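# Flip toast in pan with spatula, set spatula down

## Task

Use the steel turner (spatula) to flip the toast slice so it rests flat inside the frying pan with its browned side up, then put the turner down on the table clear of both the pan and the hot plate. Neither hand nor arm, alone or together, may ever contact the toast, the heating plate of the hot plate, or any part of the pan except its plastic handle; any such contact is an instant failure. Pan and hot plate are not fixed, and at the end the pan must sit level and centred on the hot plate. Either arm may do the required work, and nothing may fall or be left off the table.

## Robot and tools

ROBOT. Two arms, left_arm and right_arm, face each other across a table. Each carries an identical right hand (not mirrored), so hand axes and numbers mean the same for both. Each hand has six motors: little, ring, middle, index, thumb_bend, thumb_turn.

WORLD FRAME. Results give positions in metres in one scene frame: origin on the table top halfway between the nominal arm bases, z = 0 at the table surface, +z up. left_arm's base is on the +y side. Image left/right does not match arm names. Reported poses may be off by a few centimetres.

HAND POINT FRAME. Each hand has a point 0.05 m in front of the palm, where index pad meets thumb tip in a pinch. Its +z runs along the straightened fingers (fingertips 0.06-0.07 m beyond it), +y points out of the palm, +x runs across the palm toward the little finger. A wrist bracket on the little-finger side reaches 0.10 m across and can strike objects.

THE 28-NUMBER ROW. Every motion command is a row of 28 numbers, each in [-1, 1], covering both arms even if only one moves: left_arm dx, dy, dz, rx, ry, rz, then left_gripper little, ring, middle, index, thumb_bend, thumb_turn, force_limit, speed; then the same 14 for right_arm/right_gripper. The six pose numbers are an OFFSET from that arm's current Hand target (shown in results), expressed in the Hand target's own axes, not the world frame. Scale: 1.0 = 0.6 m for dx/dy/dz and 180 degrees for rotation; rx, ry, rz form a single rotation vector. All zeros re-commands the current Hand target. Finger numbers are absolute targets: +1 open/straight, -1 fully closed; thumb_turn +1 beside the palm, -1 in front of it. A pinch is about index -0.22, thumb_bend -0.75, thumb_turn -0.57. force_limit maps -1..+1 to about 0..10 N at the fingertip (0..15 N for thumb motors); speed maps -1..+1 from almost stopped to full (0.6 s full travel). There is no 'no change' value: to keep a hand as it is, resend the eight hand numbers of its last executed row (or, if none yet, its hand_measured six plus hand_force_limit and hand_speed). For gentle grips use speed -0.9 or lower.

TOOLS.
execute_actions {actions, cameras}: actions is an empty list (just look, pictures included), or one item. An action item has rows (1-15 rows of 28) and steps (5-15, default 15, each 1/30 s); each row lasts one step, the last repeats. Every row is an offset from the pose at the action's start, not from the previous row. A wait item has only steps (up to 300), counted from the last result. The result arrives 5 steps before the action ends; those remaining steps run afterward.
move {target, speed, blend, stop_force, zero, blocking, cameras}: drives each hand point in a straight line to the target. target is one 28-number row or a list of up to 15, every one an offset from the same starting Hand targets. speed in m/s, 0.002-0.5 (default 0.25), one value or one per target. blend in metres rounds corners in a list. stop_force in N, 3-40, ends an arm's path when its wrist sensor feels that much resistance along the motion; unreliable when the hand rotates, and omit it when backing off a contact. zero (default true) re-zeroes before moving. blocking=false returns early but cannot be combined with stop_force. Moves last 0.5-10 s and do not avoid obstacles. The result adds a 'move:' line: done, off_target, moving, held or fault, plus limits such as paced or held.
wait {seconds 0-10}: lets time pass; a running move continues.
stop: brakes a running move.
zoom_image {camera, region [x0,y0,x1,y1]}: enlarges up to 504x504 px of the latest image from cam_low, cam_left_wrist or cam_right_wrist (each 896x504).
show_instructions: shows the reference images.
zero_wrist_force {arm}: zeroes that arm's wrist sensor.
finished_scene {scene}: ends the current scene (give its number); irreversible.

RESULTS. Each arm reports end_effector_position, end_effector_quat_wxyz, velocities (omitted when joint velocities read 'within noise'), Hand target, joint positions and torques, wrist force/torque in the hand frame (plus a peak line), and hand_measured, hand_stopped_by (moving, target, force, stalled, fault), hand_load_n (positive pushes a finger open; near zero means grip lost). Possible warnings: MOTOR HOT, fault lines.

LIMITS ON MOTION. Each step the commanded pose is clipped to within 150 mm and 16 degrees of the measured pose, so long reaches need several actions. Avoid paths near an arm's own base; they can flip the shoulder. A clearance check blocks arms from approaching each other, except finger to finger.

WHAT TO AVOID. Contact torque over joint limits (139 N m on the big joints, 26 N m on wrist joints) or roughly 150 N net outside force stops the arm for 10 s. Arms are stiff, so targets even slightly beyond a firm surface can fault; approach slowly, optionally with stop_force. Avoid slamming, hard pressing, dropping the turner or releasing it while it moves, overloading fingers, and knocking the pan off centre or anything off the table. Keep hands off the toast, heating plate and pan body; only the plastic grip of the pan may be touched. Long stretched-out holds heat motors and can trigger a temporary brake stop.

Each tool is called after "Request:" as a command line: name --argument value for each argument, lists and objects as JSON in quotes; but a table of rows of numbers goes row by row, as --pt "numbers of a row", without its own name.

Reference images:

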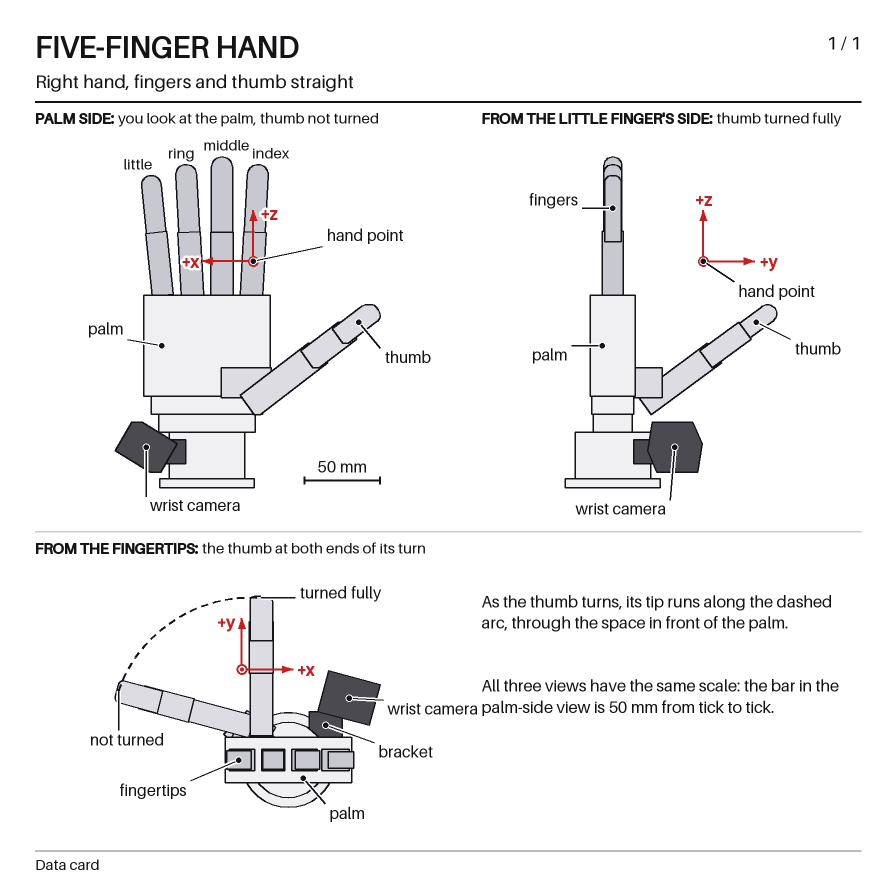

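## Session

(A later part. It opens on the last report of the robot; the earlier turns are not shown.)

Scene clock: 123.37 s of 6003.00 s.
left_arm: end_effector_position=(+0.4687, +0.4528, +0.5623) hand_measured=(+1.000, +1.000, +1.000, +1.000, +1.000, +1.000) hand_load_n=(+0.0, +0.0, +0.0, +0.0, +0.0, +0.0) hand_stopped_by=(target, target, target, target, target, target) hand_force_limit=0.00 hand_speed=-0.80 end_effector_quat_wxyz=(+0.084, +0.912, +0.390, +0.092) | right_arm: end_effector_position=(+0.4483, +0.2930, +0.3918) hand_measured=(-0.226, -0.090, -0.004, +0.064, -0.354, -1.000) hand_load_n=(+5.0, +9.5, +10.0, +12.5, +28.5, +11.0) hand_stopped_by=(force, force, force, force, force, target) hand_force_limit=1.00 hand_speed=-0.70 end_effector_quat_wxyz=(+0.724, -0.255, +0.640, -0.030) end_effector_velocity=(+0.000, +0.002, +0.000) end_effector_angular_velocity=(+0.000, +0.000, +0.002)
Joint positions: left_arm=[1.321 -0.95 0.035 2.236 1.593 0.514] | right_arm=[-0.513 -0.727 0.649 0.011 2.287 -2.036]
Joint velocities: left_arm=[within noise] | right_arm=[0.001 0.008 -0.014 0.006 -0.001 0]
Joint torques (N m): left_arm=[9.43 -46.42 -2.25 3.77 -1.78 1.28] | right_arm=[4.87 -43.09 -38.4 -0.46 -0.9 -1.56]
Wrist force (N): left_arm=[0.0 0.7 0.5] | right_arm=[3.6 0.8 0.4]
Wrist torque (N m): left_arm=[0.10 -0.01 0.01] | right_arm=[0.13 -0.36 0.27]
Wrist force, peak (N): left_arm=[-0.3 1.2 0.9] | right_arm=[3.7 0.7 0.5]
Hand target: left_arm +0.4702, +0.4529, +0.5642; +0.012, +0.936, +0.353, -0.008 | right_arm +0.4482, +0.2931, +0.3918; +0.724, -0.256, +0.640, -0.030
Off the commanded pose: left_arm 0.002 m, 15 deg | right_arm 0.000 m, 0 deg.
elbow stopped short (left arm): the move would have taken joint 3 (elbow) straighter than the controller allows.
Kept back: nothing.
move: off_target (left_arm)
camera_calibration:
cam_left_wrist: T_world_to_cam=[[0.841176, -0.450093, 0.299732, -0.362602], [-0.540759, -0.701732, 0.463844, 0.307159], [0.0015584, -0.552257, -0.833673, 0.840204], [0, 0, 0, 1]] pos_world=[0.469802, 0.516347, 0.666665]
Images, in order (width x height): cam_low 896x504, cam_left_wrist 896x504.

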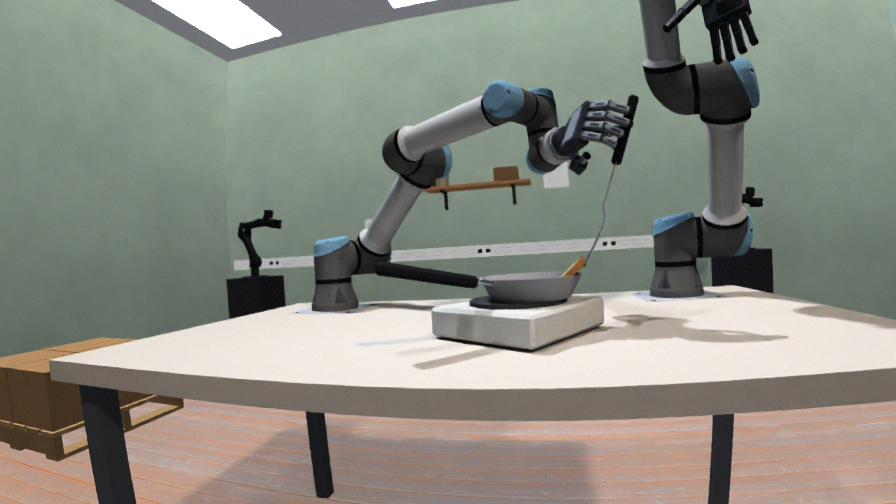

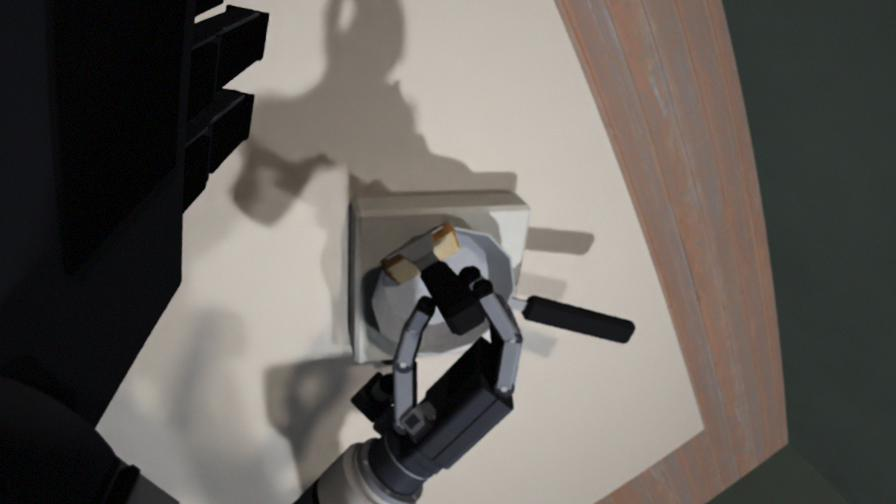

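Request:
move --pt "0 0 0 0 0 0 1 1 1 1 1 1 0 -0.8 0.0049 0.0055 0.001 0 0 0 -0.9 -0.9 -0.9 -0.9 -1 -1 1 -0.7" --pt "0 0 0 0 0 0 1 1 1 1 1 1 0 -0.8 0.0081 -0.002 -0.0027 0 0 0 -0.9 -0.9 -0.9 -0.9 -1 -1 1 -0.7" --pt "0 0 0 0 0 0 1 1 1 1 1 1 0 -0.8 -0.0047 -0.036 -0.0131 0 0 0 -0.9 -0.9 -0.9 -0.9 -1 -1 1 -0.7" --pt "0 0 0 0 0 0 1 1 1 1 1 1 0 -0.8 -0.0096 -0.0715 -0.026 0 0 0 -0.9 -0.9 -0.9 -0.9 -1 -1 1 -0.7" --speed 0.03 --blend '[0.001,0.001,0.004,0]' --cameras '["cam_left_wrist","cam_low"]'

Request:
zoom_image --camera "cam_left_wrist" --region '[330, 170, 560, 370]'

Request:
zoom_image --camera "cam_low" --region '[500, 190, 640, 310]'

Scene clock: 126.20 s of 6003.00 s.
left_arm: end_effector_position=(+0.4687, +0.4528, +0.5623) hand_measured=(+1.000, +1.000, +1.000, +1.000, +1.000, +1.000) hand_load_n=(+0.0, +0.0, +0.5, +0.0, +0.0, +0.0) hand_stopped_by=(target, target, target, target, target, target) hand_force_limit=0.00 hand_speed=-0.80 end_effector_quat_wxyz=(+0.084, +0.912, +0.390, +0.092) | right_arm: end_effector_position=(+0.4447, +0.2528, +0.4138) hand_measured=(-0.226, -0.090, -0.004, +0.064, -0.354, -1.000) hand_load_n=(+5.0, +9.5, +10.5, +12.5, +28.5, +11.5) hand_stopped_by=(force, force, force, force, force, target) hand_force_limit=1.00 hand_speed=-0.70 end_effector_quat_wxyz=(+0.724, -0.256, +0.640, -0.030) end_effector_velocity=(+0.000, +0.002, -0.001) end_effector_angular_velocity=(+0.000, -0.001, +0.001)
Joint positions: left_arm=[1.321 -0.95 0.035 2.236 1.593 0.514] | right_arm=[-0.538 -0.861 0.829 -0.033 2.262 -2.034]
Joint velocities: left_arm=[within noise] | right_arm=[0.001 0.005 -0.006 0 0 -0.002]
Joint torques (N m): left_arm=[7.81 -46.03 -2.38 3.7 -1.86 2.21] | right_arm=[5.9 -40.78 -40.05 -2.26 -0.52 1.34]
Wrist force (N): left_arm=[0.1 1.0 0.5] | right_arm=[3.7 0.8 0.4]
Wrist torque (N m): left_arm=[0.15 -0.01 0.02] | right_arm=[0.13 -0.38 0.28]
Wrist force, peak (N): left_arm=[0.3 1.1 0.9] | right_arm=[3.7 0.8 0.4]
Hand target: left_arm +0.4702, +0.4529, +0.5642; +0.012, +0.936, +0.353, -0.008 | right_arm +0.4447, +0.2529, +0.4138; +0.724, -0.256, +0.640, -0.030
Off the commanded pose: left_arm 0.002 m, 15 deg | right_arm 0.000 m, 0 deg.
elbow stopped short (left arm): the move would have taken joint 3 (elbow) straighter than the controller allows.
Kept back: nothing.
move: off_target (left_arm)
camera_calibration:
cam_left_wrist: T_world_to_cam=[[0.84116, -0.450124, 0.29973, -0.362578], [-0.540784, -0.701718, 0.463836, 0.307167], [0.00154193, -0.55225, -0.833677, 0.840211], [0, 0, 0, 1]] pos_world=[0.469802, 0.516346, 0.666665]
Images, in order (width x height): cam_low 896x504, cam_left_wrist 896x504.

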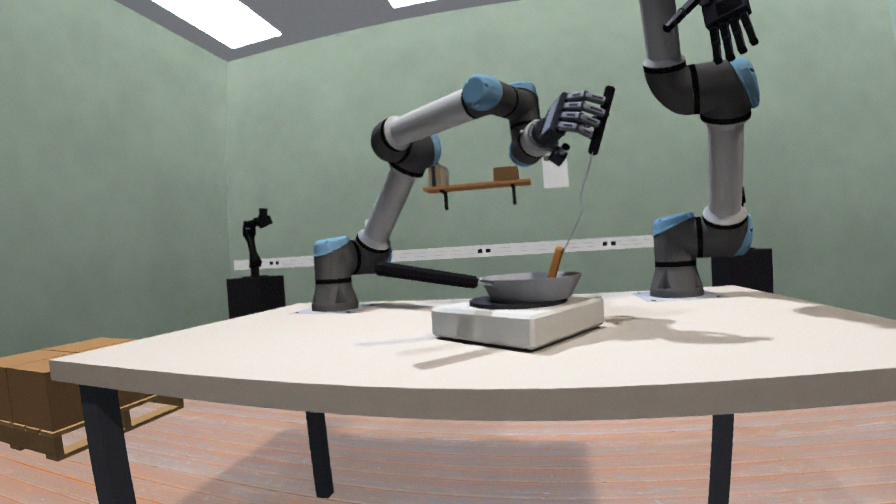

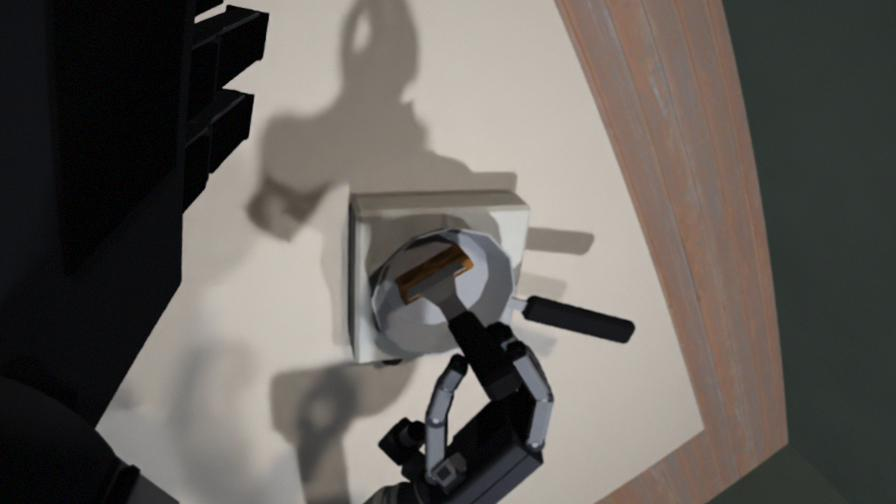

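Scaled by 2.191.

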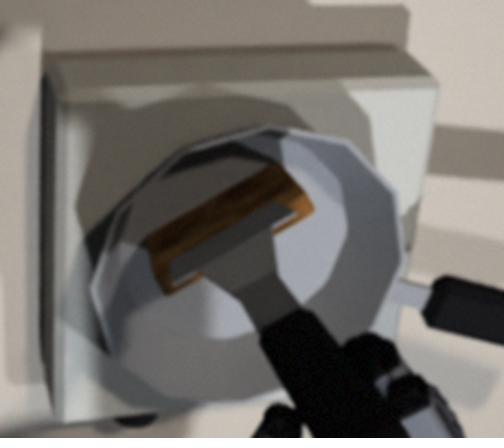

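Scaled by 3.600.

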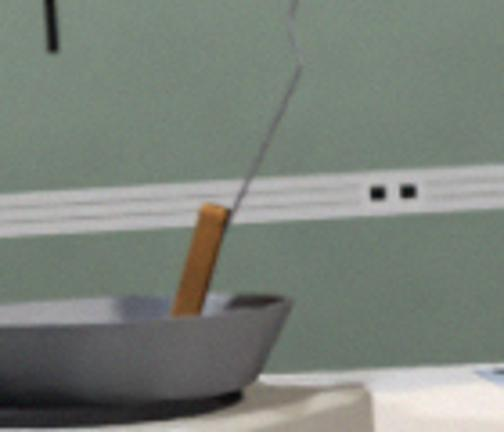

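Request:
move --pt "0 0 0 0 0 0 1 1 1 1 1 1 0 -0.8 0.0053 -0.0342 -0.0148 0 0 0 -0.9 -0.9 -0.9 -0.9 -1 -1 1 -0.7" --pt "0 0 0 0 0 0 1 1 1 1 1 1 0 -0.8 0.016 -0.0593 -0.0272 0 0 0 -0.9 -0.9 -0.9 -0.9 -1 -1 1 -0.7" --speed 0.03 --blend '[0.002,0]' --cameras '["cam_left_wrist","cam_low"]'

Request:
zoom_image --camera "cam_left_wrist" --region '[330, 170, 560, 370]'

Request:
zoom_image --camera "cam_low" --region '[460, 190, 620, 330]'

Scene clock: 128.20 s of 6003.00 s.
left_arm: end_effector_position=(+0.4687, +0.4528, +0.5623) hand_measured=(+1.000, +1.000, +1.000, +1.000, +1.000, +1.000) hand_load_n=(+0.0, +0.0, +0.0, +0.0, +0.0, +0.0) hand_stopped_by=(target, target, target, target, target, target) hand_force_limit=0.00 hand_speed=-0.80 end_effector_quat_wxyz=(+0.084, +0.912, +0.390, +0.092) | right_arm: end_effector_position=(+0.4411, +0.2129, +0.4188) hand_measured=(-0.226, -0.090, -0.004, +0.064, -0.354, -1.000) hand_load_n=(+5.0, +9.0, +10.0, +13.0, +28.0, +11.5) hand_stopped_by=(force, force, force, force, force, target) hand_force_limit=1.00 hand_speed=-0.70 end_effector_quat_wxyz=(+0.724, -0.256, +0.640, -0.030) end_effector_velocity=(-0.001, +0.003, +0.001) end_effector_angular_velocity=(+0.001, -0.001, +0.002)
Joint positions: left_arm=[1.321 -0.95 0.035 2.236 1.593 0.514] | right_arm=[-0.565 -0.977 1.009 -0.095 2.235 -2.031]
Joint velocities: left_arm=[within noise] | right_arm=[0.003 0.005 -0.008 0.002 0.001 0]
Joint torques (N m): left_arm=[0.06 -39.02 -2.45 3.61 -1.92 -0.45] | right_arm=[5.81 -35.9 -39.24 -0.69 0.09 1.07]
Wrist force (N): left_arm=[0.1 0.9 0.8] | right_arm=[3.5 0.6 0.3]
Wrist torque (N m): left_arm=[0.12 -0.02 0.01] | right_arm=[0.10 -0.34 0.27]
Wrist force, peak (N): left_arm=[0.0 1.3 0.8] | right_arm=[3.7 0.7 0.3]
Hand target: left_arm +0.4702, +0.4529, +0.5642; +0.012, +0.936, +0.353, -0.008 | right_arm +0.4411, +0.2131, +0.4188; +0.724, -0.256, +0.640, -0.030
Off the commanded pose: left_arm 0.002 m, 15 deg | right_arm 0.000 m, 0 deg.
elbow stopped short (left arm): the move would have taken joint 3 (elbow) straighter than the controller allows.
Kept back: nothing.
move: off_target (left_arm)
camera_calibration:
cam_left_wrist: T_world_to_cam=[[0.841164, -0.450089, 0.29977, -0.362618], [-0.540777, -0.701728, 0.46383, 0.307164], [0.00159226, -0.552266, -0.833666, 0.840201], [0, 0, 0, 1]] pos_world=[0.469791, 0.51635, 0.666677]
Images, in order (width x height): cam_low 896x504, cam_left_wrist 896x504.

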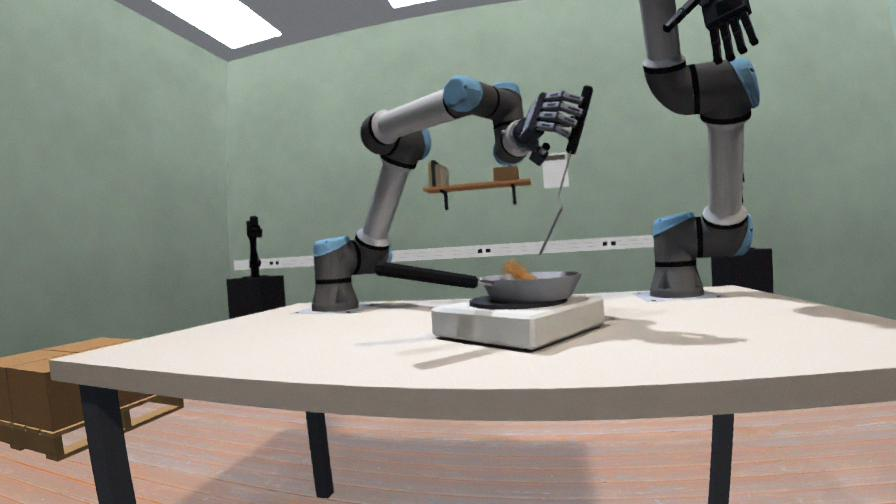

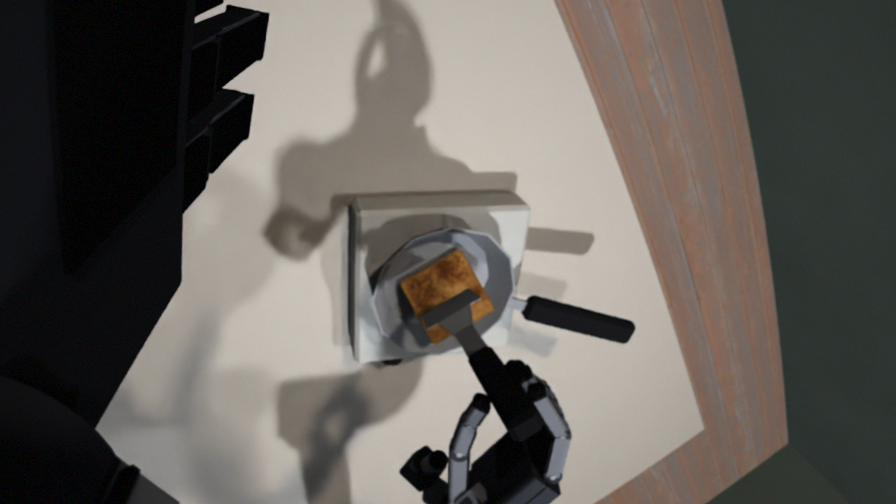

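Scaled by 2.191.

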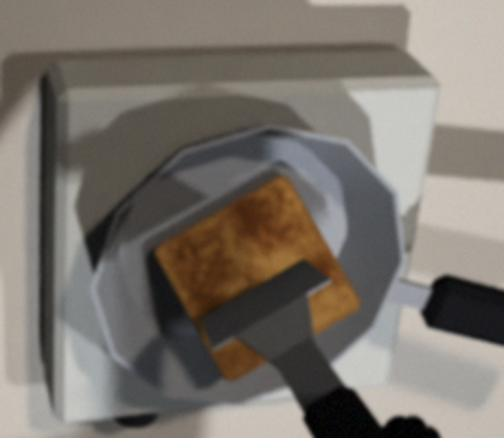

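Scaled by 3.150.

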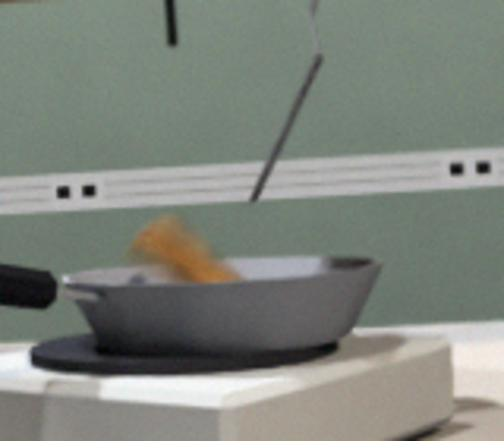

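Request:
execute_actions --actions '[]' --cameras '["all"]'

Request:
zoom_image --camera "cam_low" --region '[430, 160, 640, 350]'

Request:
zoom_image --camera "cam_left_wrist" --region '[330, 170, 560, 370]'

Scene clock: 129.03 s of 6003.00 s.
left_arm: end_effector_position=(+0.4687, +0.4528, +0.5623) hand_measured=(+1.000, +1.000, +1.000, +1.000, +1.000, +1.000) hand_load_n=(+0.0, +0.0, +0.0, +0.0, +0.0, +0.0) hand_stopped_by=(target, target, target, target, target, target) hand_force_limit=0.00 hand_speed=-0.80 end_effector_quat_wxyz=(+0.084, +0.912, +0.390, +0.092) | right_arm: end_effector_position=(+0.4411, +0.2131, +0.4188) hand_measured=(-0.226, -0.090, -0.004, +0.064, -0.354, -1.000) hand_load_n=(+5.0, +9.5, +10.5, +12.5, +28.5, +11.0) hand_stopped_by=(force, force, force, force, force, target) hand_force_limit=1.00 hand_speed=-0.70 end_effector_quat_wxyz=(+0.724, -0.256, +0.640, -0.030)
Joint positions: left_arm=[1.321 -0.95 0.035 2.236 1.593 0.514] | right_arm=[-0.565 -0.977 1.009 -0.095 2.235 -2.031]
Joint velocities: within noise
Joint torques (N m): left_arm=[-0.04 -33.73 -2.6 3.6 -1.91 1.98] | right_arm=[6.71 -35.01 -38.13 -0.48 1.67 -1.69]
Wrist force (N): left_arm=[0.0 0.8 0.7] | right_arm=[3.2 0.6 0.2]
Wrist torque (N m): left_arm=[0.10 -0.01 0.01] | right_arm=[0.11 -0.30 0.24]
Wrist force, peak (N): left_arm=[0.1 1.2 0.6] | right_arm=[3.5 0.6 0.2]
Hand target: left_arm +0.4702, +0.4529, +0.5642; +0.012, +0.936, +0.353, -0.008 | right_arm +0.4411, +0.2131, +0.4188; +0.724, -0.256, +0.640, -0.030
Off the commanded pose: left_arm 0.002 m, 15 deg | right_arm 0.000 m, 0 deg.
Steps of this call (1-25: nothing new was sent). Readings (end_effector_position of left_arm | right_arm; what the end effector reports):
1: (+0.4687, +0.4528, +0.5623) | (+0.4411, +0.2130, +0.4188) | left_arm hand_measured=(+1.000, +1.000, +1.000, +1.000, +1.000, +1.000) hand_load_n=(+0.0, +0.0, +0.0, +0.0, +0.0, +0.0) hand_stopped_by=(target, target, target, target, target, target) hand_force_limit=0.00 hand_speed=-0.80 | right_arm hand_measured=(-0.226, -0.090, -0.004, +0.064, -0.354, -1.000) hand_load_n=(+5.0, +9.5, +10.0, +12.5, +28.0, +11.5) hand_stopped_by=(force, force, force, force, force, target) hand_force_limit=1.00 hand_speed=-0.70
2: (+0.4687, +0.4528, +0.5623) | (+0.4411, +0.2130, +0.4188) | left_arm hand_measured=(+1.000, +1.000, +1.000, +1.000, +1.000, +1.000) hand_load_n=(+0.0, +0.0, +0.0, +0.0, +0.0, +0.0) hand_stopped_by=(target, target, target, target, target, target) hand_force_limit=0.00 hand_speed=-0.80 | right_arm hand_measured=(-0.226, -0.090, -0.004, +0.064, -0.354, -1.000) hand_load_n=(+5.0, +9.5, +10.0, +12.5, +28.5, +11.0) hand_stopped_by=(force, force, force, force, force, target) hand_force_limit=1.00 hand_speed=-0.70
4: (+0.4687, +0.4528, +0.5623) | (+0.4411, +0.2130, +0.4188) | left_arm hand_measured=(+1.000, +1.000, +1.000, +1.000, +1.000, +1.000) hand_load_n=(+0.0, +0.0, +0.0, +0.0, +0.0, +0.0) hand_stopped_by=(target, target, target, target, target, target) hand_force_limit=0.00 hand_speed=-0.80 | right_arm hand_measured=(-0.226, -0.090, -0.004, +0.064, -0.354, -1.000) hand_load_n=(+5.0, +9.5, +10.0, +13.0, +28.0, +11.5) hand_stopped_by=(force, force, force, force, force, target) hand_force_limit=1.00 hand_speed=-0.70
8: (+0.4687, +0.4528, +0.5623) | (+0.4411, +0.2130, +0.4188) | left_arm hand_measured=(+1.000, +1.000, +1.000, +1.000, +1.000, +1.000) hand_load_n=(+0.0, +0.0, +0.0, +0.0, +0.0, +0.0) hand_stopped_by=(target, target, target, target, target, target) hand_force_limit=0.00 hand_speed=-0.80 | right_arm hand_measured=(-0.226, -0.090, -0.004, +0.064, -0.354, -1.000) hand_load_n=(+5.0, +9.5, +10.0, +13.0, +28.0, +11.5) hand_stopped_by=(force, force, force, force, force, target) hand_force_limit=1.00 hand_speed=-0.70
25: the state above
camera_calibration:
cam_left_wrist: T_world_to_cam=[[0.84117, -0.450091, 0.29975, -0.362607], [-0.540768, -0.70173, 0.463838, 0.307158], [0.0015744, -0.552262, -0.833669, 0.840206], [0, 0, 0, 1]] pos_world=[0.469793, 0.516349, 0.666674]
cam_right_wrist: T_world_to_cam=[[-0.208402, 0.78039, -0.589542, 0.178068], [-0.692926, 0.307587, 0.652107, -0.0333941], [0.690233, 0.54441, 0.476651, -0.501134], [0, 0, 0, 1]] pos_world=[0.359869, 0.144131, 0.365621]

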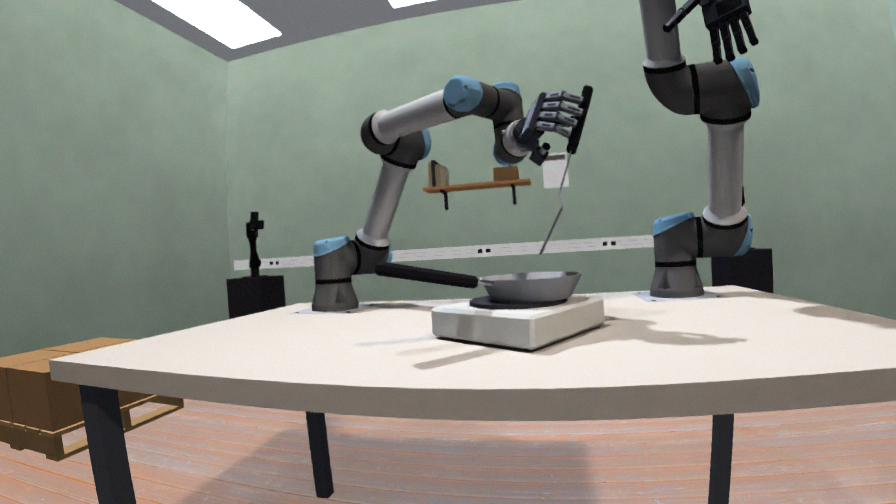

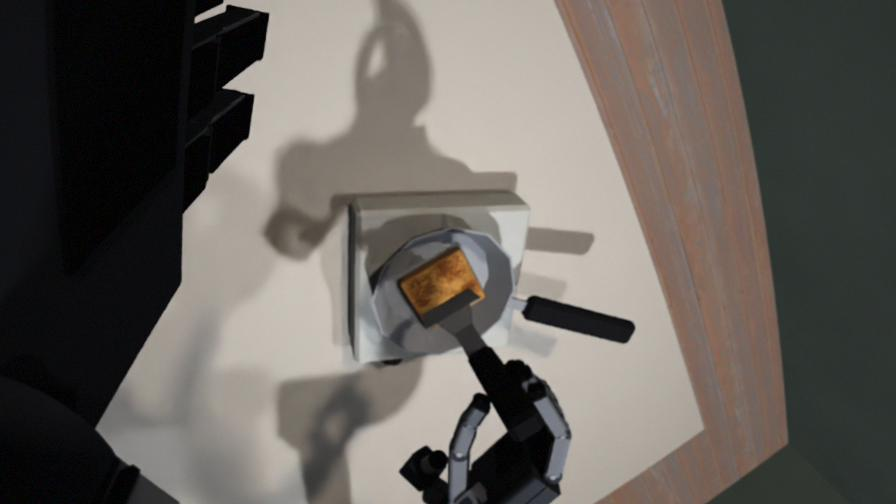

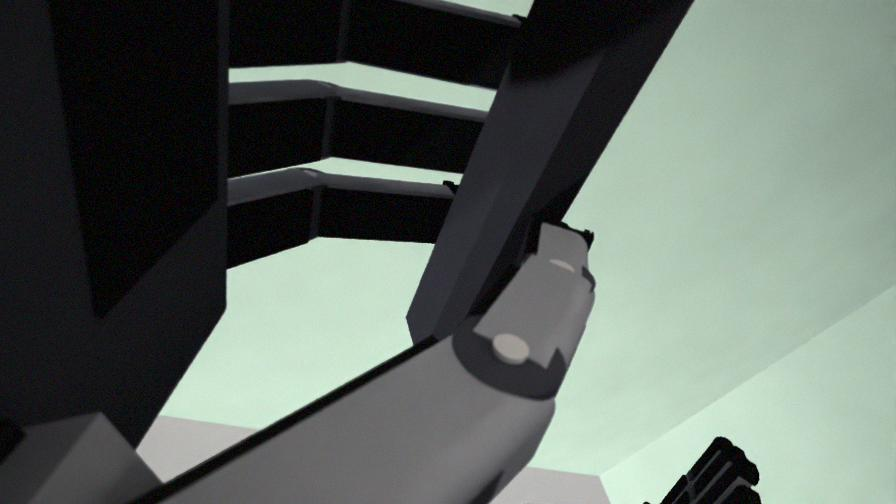

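Scaled by 2.400.

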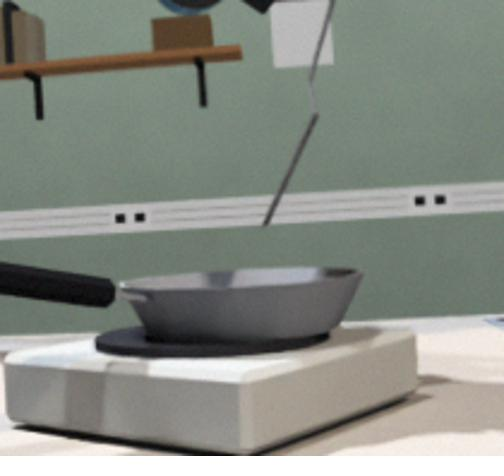

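Scaled by 2.191.

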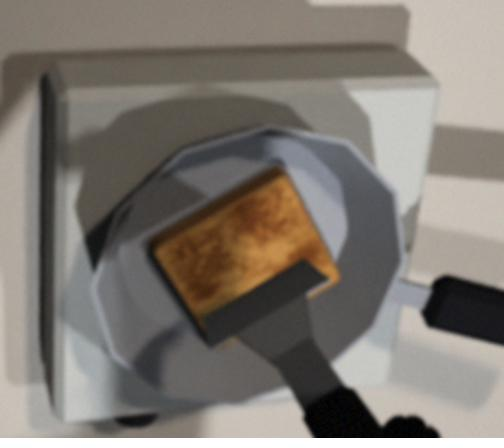

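Request:
move --pt "0 0 0 0 0 0 1 1 1 1 1 1 0 -0.8 -0.0911 -0.0409 0.005 0 0 0 -0.9 -0.9 -0.9 -0.9 -1 -1 1 -0.7" --pt "0 0 0 0 0 0 1 1 1 1 1 1 0 -0.8 -0.1103 0.0046 0.0482 -0.3471 -0.1262 0.1695 -0.9 -0.9 -0.9 -0.9 -1 -1 1 -0.7" --speed 0.15 --blend 0.02 --cameras '["all"]'

Request:
zoom_image --camera "cam_low" --region '[430, 160, 640, 350]'

Request:
zoom_image --camera "cam_left_wrist" --region '[330, 170, 560, 370]'

Scene clock: 134.93 s of 6003.00 s.
left_arm: end_effector_position=(+0.4687, +0.4528, +0.5623) hand_measured=(+1.000, +1.000, +1.000, +1.000, +1.000, +1.000) hand_load_n=(+0.0, +0.0, +0.0, +0.0, +0.0, +0.0) hand_stopped_by=(target, target, target, target, target, target) hand_force_limit=0.00 hand_speed=-0.80 end_effector_quat_wxyz=(+0.084, +0.912, +0.390, +0.092) | right_arm: end_effector_position=(+0.4559, +0.2495, +0.4795) hand_measured=(-0.226, -0.090, -0.004, +0.064, -0.354, -1.000) hand_load_n=(+4.5, +9.0, +10.5, +13.0, +28.5, +11.0) hand_stopped_by=(force, force, force, force, force, target) hand_force_limit=1.00 hand_speed=-0.70 end_effector_quat_wxyz=(+0.577, -0.420, +0.459, +0.529) end_effector_velocity=(+0.000, +0.000, -0.002) end_effector_angular_velocity=(-0.007, -0.001, -0.013)
Joint positions: left_arm=[1.321 -0.95 0.035 2.236 1.593 0.514] | right_arm=[-0.913 -0.769 0.694 -0.255 0.771 -1.33]
Joint velocities: left_arm=[within noise] | right_arm=[0.002 -0.005 0.008 0.01 0.012 -0.015]
Joint torques (N m): left_arm=[-4.46 -39.51 -2.44 3.81 -1.92 2.19] | right_arm=[6.47 -61.6 -10.11 -0.6 2.54 -1.6]
Wrist force (N): left_arm=[0.2 0.8 0.5] | right_arm=[3.6 0.1 -0.7]
Wrist torque (N m): left_arm=[0.13 -0.03 0.02] | right_arm=[0.13 -0.29 0.17]
Wrist force, peak (N): left_arm=[0.0 1.0 1.0] | right_arm=[5.0 1.1 0.2]
Hand target: left_arm +0.4702, +0.4529, +0.5642; +0.012, +0.936, +0.353, -0.008 | right_arm +0.4557, +0.2496, +0.4794; +0.577, -0.420, +0.459, +0.529
Off the commanded pose: left_arm 0.002 m, 15 deg | right_arm 0.000 m, 0 deg.
elbow stopped short (left arm): the move would have taken joint 3 (elbow) straighter than the controller allows.
Kept back: nothing.
move: off_target (left_arm)
camera_calibration:
cam_left_wrist: T_world_to_cam=[[0.841158, -0.450125, 0.299733, -0.362578], [-0.540787, -0.701718, 0.463834, 0.307168], [0.00154498, -0.552249, -0.833677, 0.840211], [0, 0, 0, 1]] pos_world=[0.4698, 0.516346, 0.666667]
cam_right_wrist: T_world_to_cam=[[-0.966308, 0.164994, -0.197551, 0.499567], [-0.256725, -0.672956, 0.693702, -0.0480637], [-0.0184863, 0.721046, 0.692641, -0.384705], [0, 0, 0, 1]] pos_world=[0.463285, 0.16262, 0.398494]

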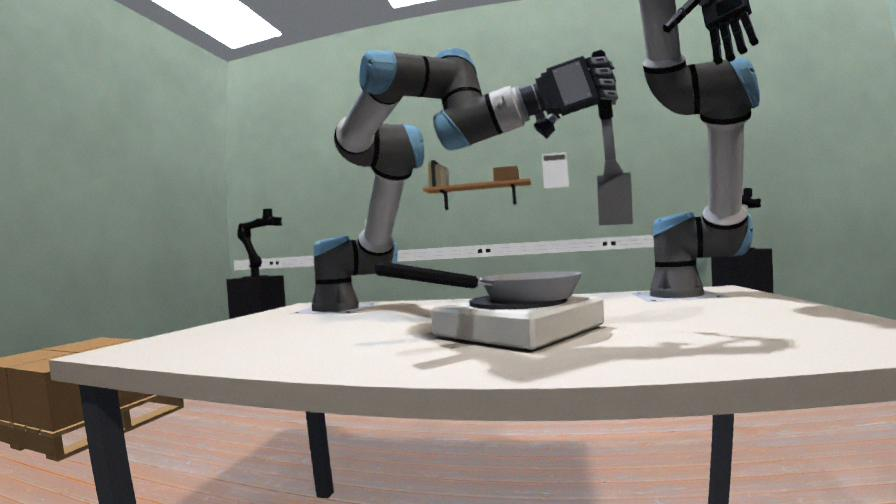

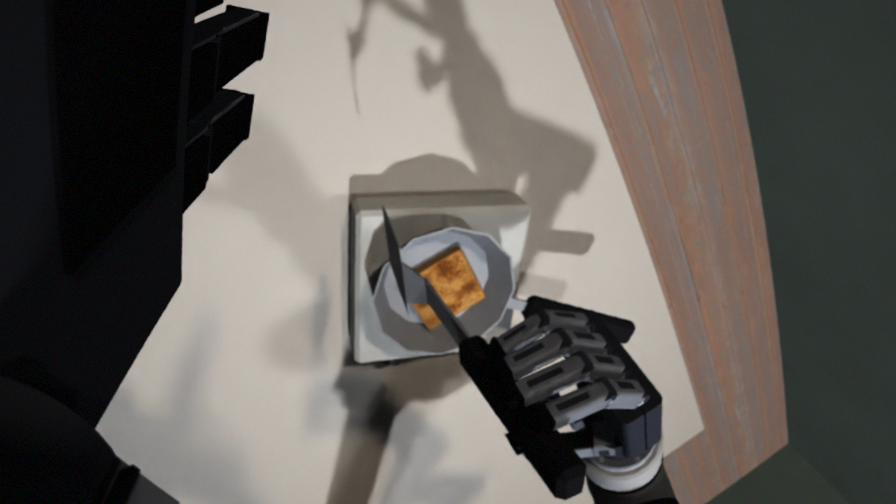

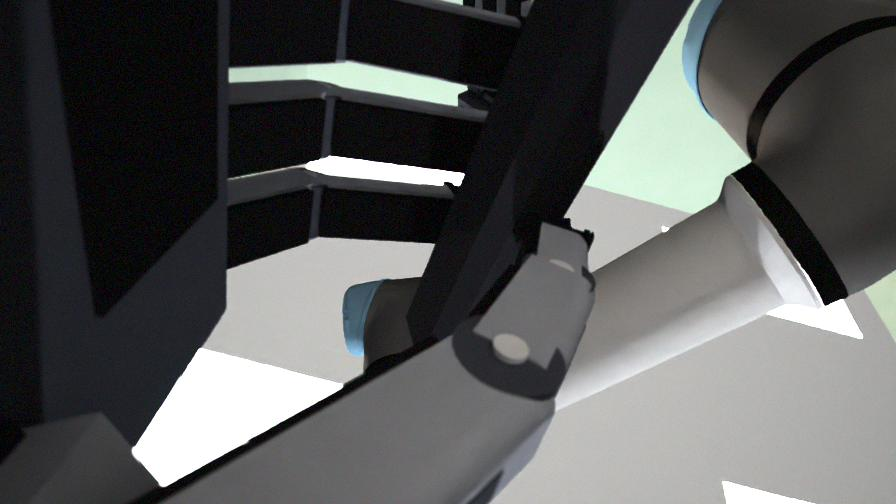

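Scaled by 2.400.

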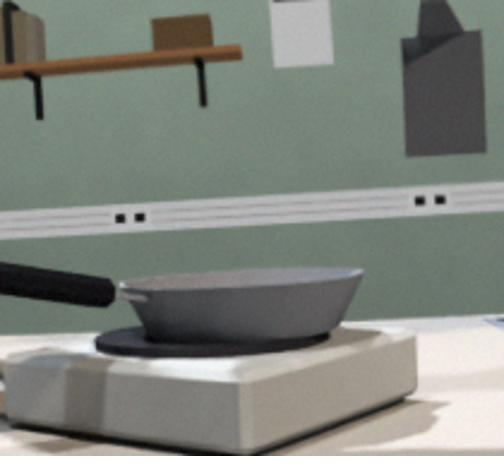

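Scaled by 2.191.

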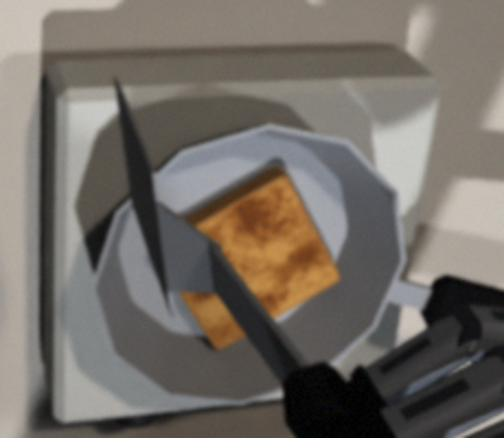

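Request:
move --pt "0 0 0 0 0 0 1 1 1 1 1 1 0 -0.8 0.0009 -0.0465 0.004 0 0 0 -0.9 -0.9 -0.9 -0.9 -1 -1 1 -0.7" --pt "0 0 0 0 0 0 1 1 1 1 1 1 0 -0.8 0.16 -0.0465 -0.0328 0 0 0 -0.9 -0.9 -0.9 -0.9 -1 -1 1 -0.7" --speed 0.08 --stop_force 10 --cameras '["cam_low","cam_left_wrist"]'

Request:
zoom_image --camera "cam_low" --region '[430, 180, 640, 350]'

Request:
zoom_image --camera "cam_left_wrist" --region '[330, 170, 560, 370]'

Scene clock: 140.37 s of 6003.00 s.
left_arm: end_effector_position=(+0.4687, +0.4528, +0.5623) hand_measured=(+1.000, +1.000, +1.000, +1.000, +1.000, +1.000) hand_load_n=(+0.0, +0.0, +0.0, +0.5, +0.5, +0.0) hand_stopped_by=(target, target, target, target, target, target) hand_force_limit=0.00 hand_speed=-0.80 end_effector_quat_wxyz=(+0.084, +0.912, +0.390, +0.092) | right_arm: end_effector_position=(+0.4837, +0.2496, +0.3815) hand_measured=(-0.226, -0.090, -0.004, +0.064, -0.354, -1.000) hand_load_n=(+4.5, +9.5, +10.5, +12.5, +28.0, +11.0) hand_stopped_by=(force, force, force, force, force, target) hand_force_limit=1.00 hand_speed=-0.70 end_effector_quat_wxyz=(+0.577, -0.420, +0.459, +0.529)
Joint positions: left_arm=[1.321 -0.95 0.035 2.236 1.593 0.514] | right_arm=[-0.936 -0.698 0.816 -0.456 0.75 -1.319]
Joint velocities: within noise
Joint torques (N m): left_arm=[11.51 -34 -2.75 3.35 -1.84 1.79] | right_arm=[6.16 -63.44 -38.78 -3.52 0.82 -0.78]
Wrist force (N): left_arm=[0.1 0.6 0.7] | right_arm=[3.4 -0.1 -0.7]
Wrist torque (N m): left_arm=[0.08 -0.02 0.01] | right_arm=[0.09 -0.27 0.16]
Wrist force, peak (N): left_arm=[-0.3 1.2 0.9] | right_arm=[4.5 -0.1 -0.9]
Hand target: left_arm +0.4702, +0.4529, +0.5642; +0.012, +0.936, +0.353, -0.008 | right_arm +0.4837, +0.2496, +0.3815; +0.577, -0.420, +0.459, +0.529
Off the commanded pose: left_arm 0.002 m, 15 deg | right_arm 0.000 m, 0 deg.
elbow stopped short (left arm): the move would have taken joint 3 (elbow) straighter than the controller allows.
Kept back: nothing.
move: off_target (left_arm)
camera_calibration:
cam_left_wrist: T_world_to_cam=[[0.841166, -0.450101, 0.299747, -0.362599], [-0.540775, -0.701726, 0.463836, 0.307161], [0.00156734, -0.552259, -0.833671, 0.840208], [0, 0, 0, 1]] pos_world=[0.469794, 0.516348, 0.666673]
Images, in order (width x height): cam_low 896x504, cam_left_wrist 896x504.

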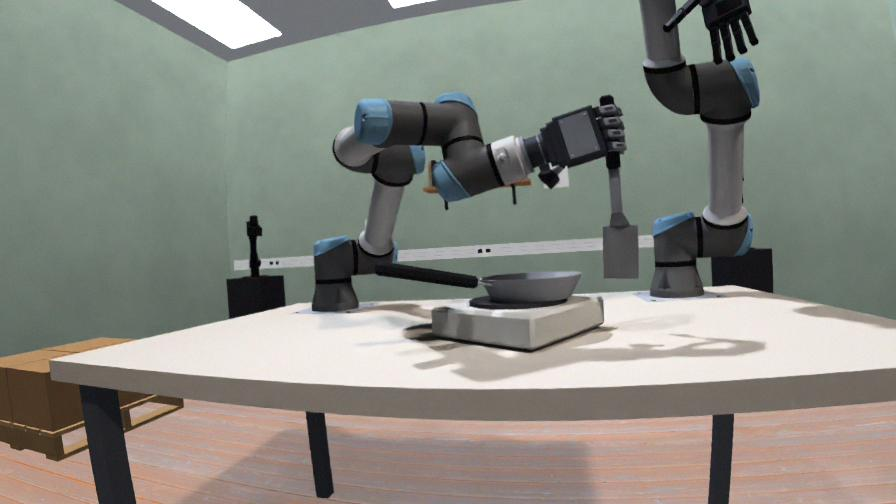

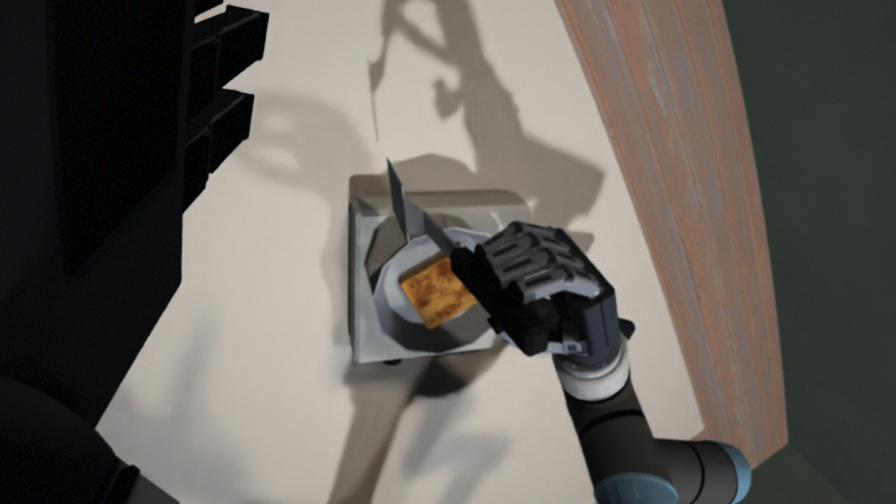

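Scaled by 2.400.

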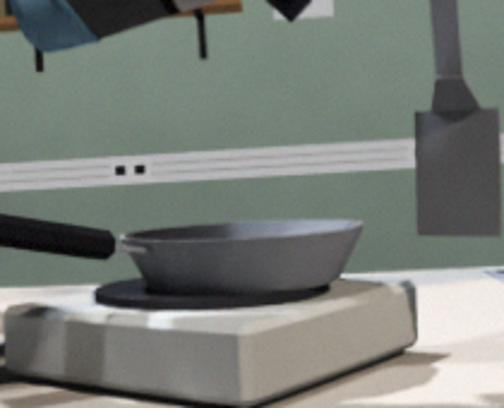

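Scaled by 2.191.

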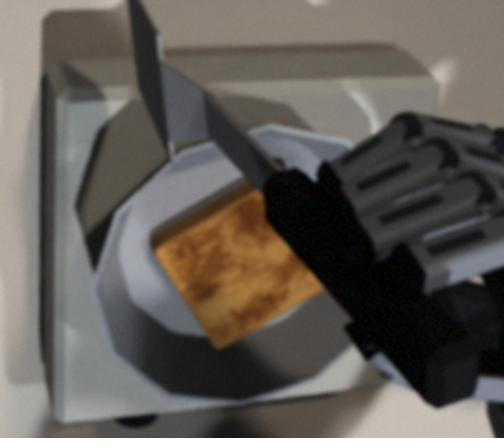

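Request:
move --pt "0 0 0 0 0 0 1 1 1 1 1 1 0 -0.8 0.0132 -0.0083 -0.0023 0 0 0 -0.9 -0.9 -0.9 -0.9 -1 -1 1 -0.7" --pt "0 0 0 0 0 0 1 1 1 1 1 1 0 -0.8 -0.0019 -0.0091 -0.0674 0 0 0 -0.9 -0.9 -0.9 -0.9 -1 -1 1 -0.7" --speed 0.02 --stop_force 12 --cameras '["cam_low","cam_left_wrist"]'

Request:
zoom_image --camera "cam_low" --region '[430, 180, 640, 350]'

Request:
zoom_image --camera "cam_left_wrist" --region '[330, 170, 560, 370]'

Scene clock: 150.83 s of 6003.00 s.
left_arm: end_effector_position=(+0.4687, +0.4528, +0.5623) hand_measured=(+1.000, +1.000, +1.000, +1.000, +1.000, +1.000) hand_load_n=(+0.0, +0.0, +0.0, +0.0, +0.0, +0.0) hand_stopped_by=(target, target, target, target, target, target) hand_force_limit=0.00 hand_speed=-0.80 end_effector_quat_wxyz=(+0.084, +0.912, +0.390, +0.092) | right_arm: end_effector_position=(+0.4857, +0.2096, +0.3735) hand_measured=(-0.226, -0.090, -0.004, +0.064, -0.354, -1.000) hand_load_n=(+5.0, +9.5, +10.0, +12.5, +28.0, +11.0) hand_stopped_by=(force, force, force, force, force, target) hand_force_limit=1.00 hand_speed=-0.70 end_effector_quat_wxyz=(+0.577, -0.420, +0.459, +0.529)
Joint positions: left_arm=[1.321 -0.95 0.035 2.236 1.593 0.514] | right_arm=[-0.982 -0.78 0.987 -0.563 0.706 -1.296]
Joint velocities: within noise
Joint torques (N m): left_arm=[10.29 -42.54 -2.72 2.72 -1.84 -1.31] | right_arm=[6.48 -41.54 -37.83 -0.7 2.54 -1.64]
Wrist force (N): left_arm=[-0.1 1.0 0.9] | right_arm=[3.2 -0.4 -0.6]
Wrist torque (N m): left_arm=[0.12 0.00 0.00] | right_arm=[0.04 -0.24 0.14]
Wrist force, peak (N): left_arm=[0.4 1.1 0.8] | right_arm=[4.0 -0.2 0.0]
Hand target: left_arm +0.4702, +0.4529, +0.5642; +0.012, +0.936, +0.353, -0.008 | right_arm +0.4857, +0.2096, +0.3735; +0.577, -0.420, +0.459, +0.529
Off the commanded pose: left_arm 0.002 m, 15 deg | right_arm 0.000 m, 0 deg.
elbow stopped short (left arm): the move would have taken joint 3 (elbow) straighter than the controller allows.
Kept back: nothing.
move: off_target (left_arm)
camera_calibration:
cam_left_wrist: T_world_to_cam=[[0.841157, -0.450118, 0.299746, -0.362591], [-0.540788, -0.701719, 0.46383, 0.307173], [0.00155921, -0.552254, -0.833675, 0.840205], [0, 0, 0, 1]] pos_world=[0.469802, 0.516346, 0.666667]
Images, in order (width x height): cam_low 896x504, cam_left_wrist 896x504.

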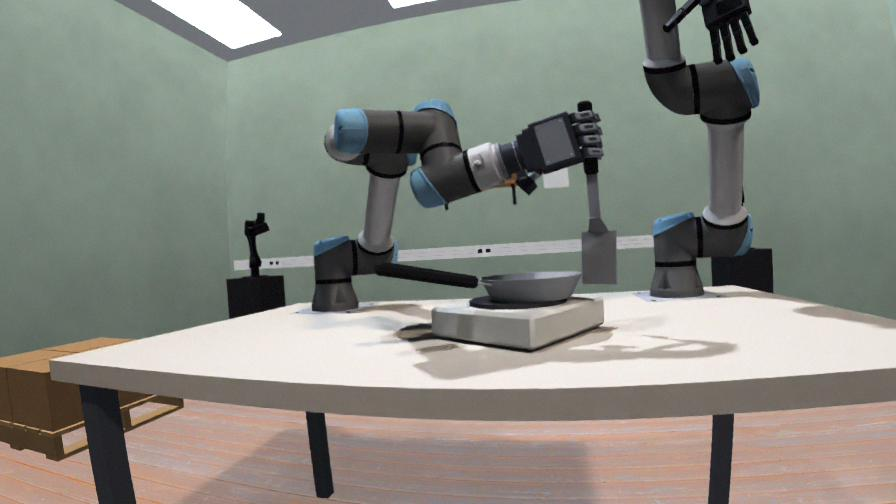

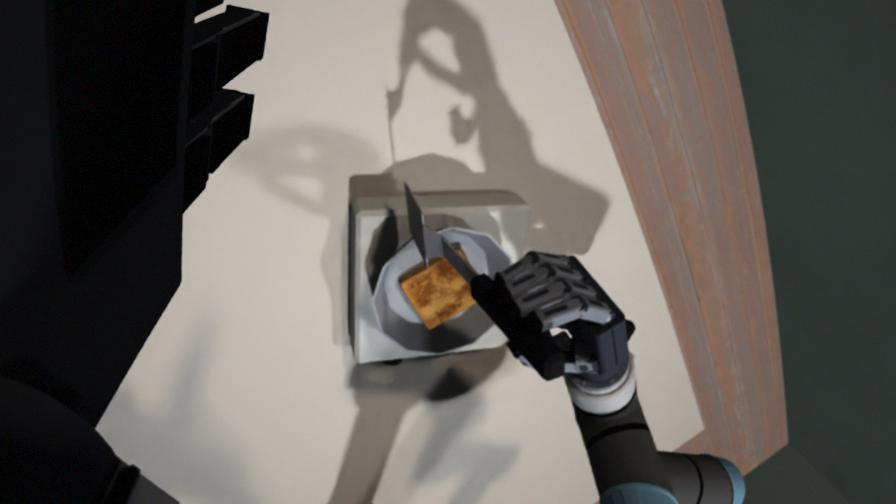

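Scaled by 2.400.

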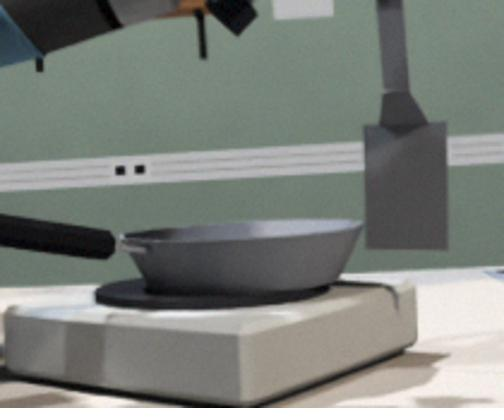

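Scaled by 2.191.

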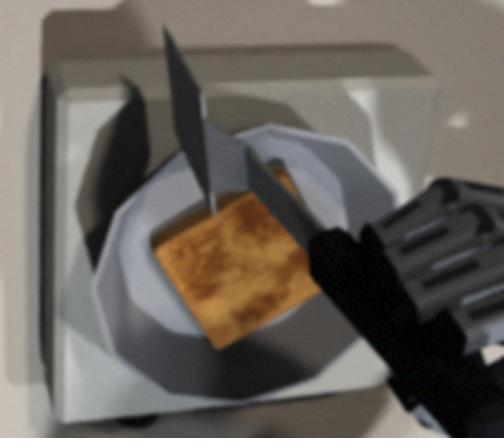

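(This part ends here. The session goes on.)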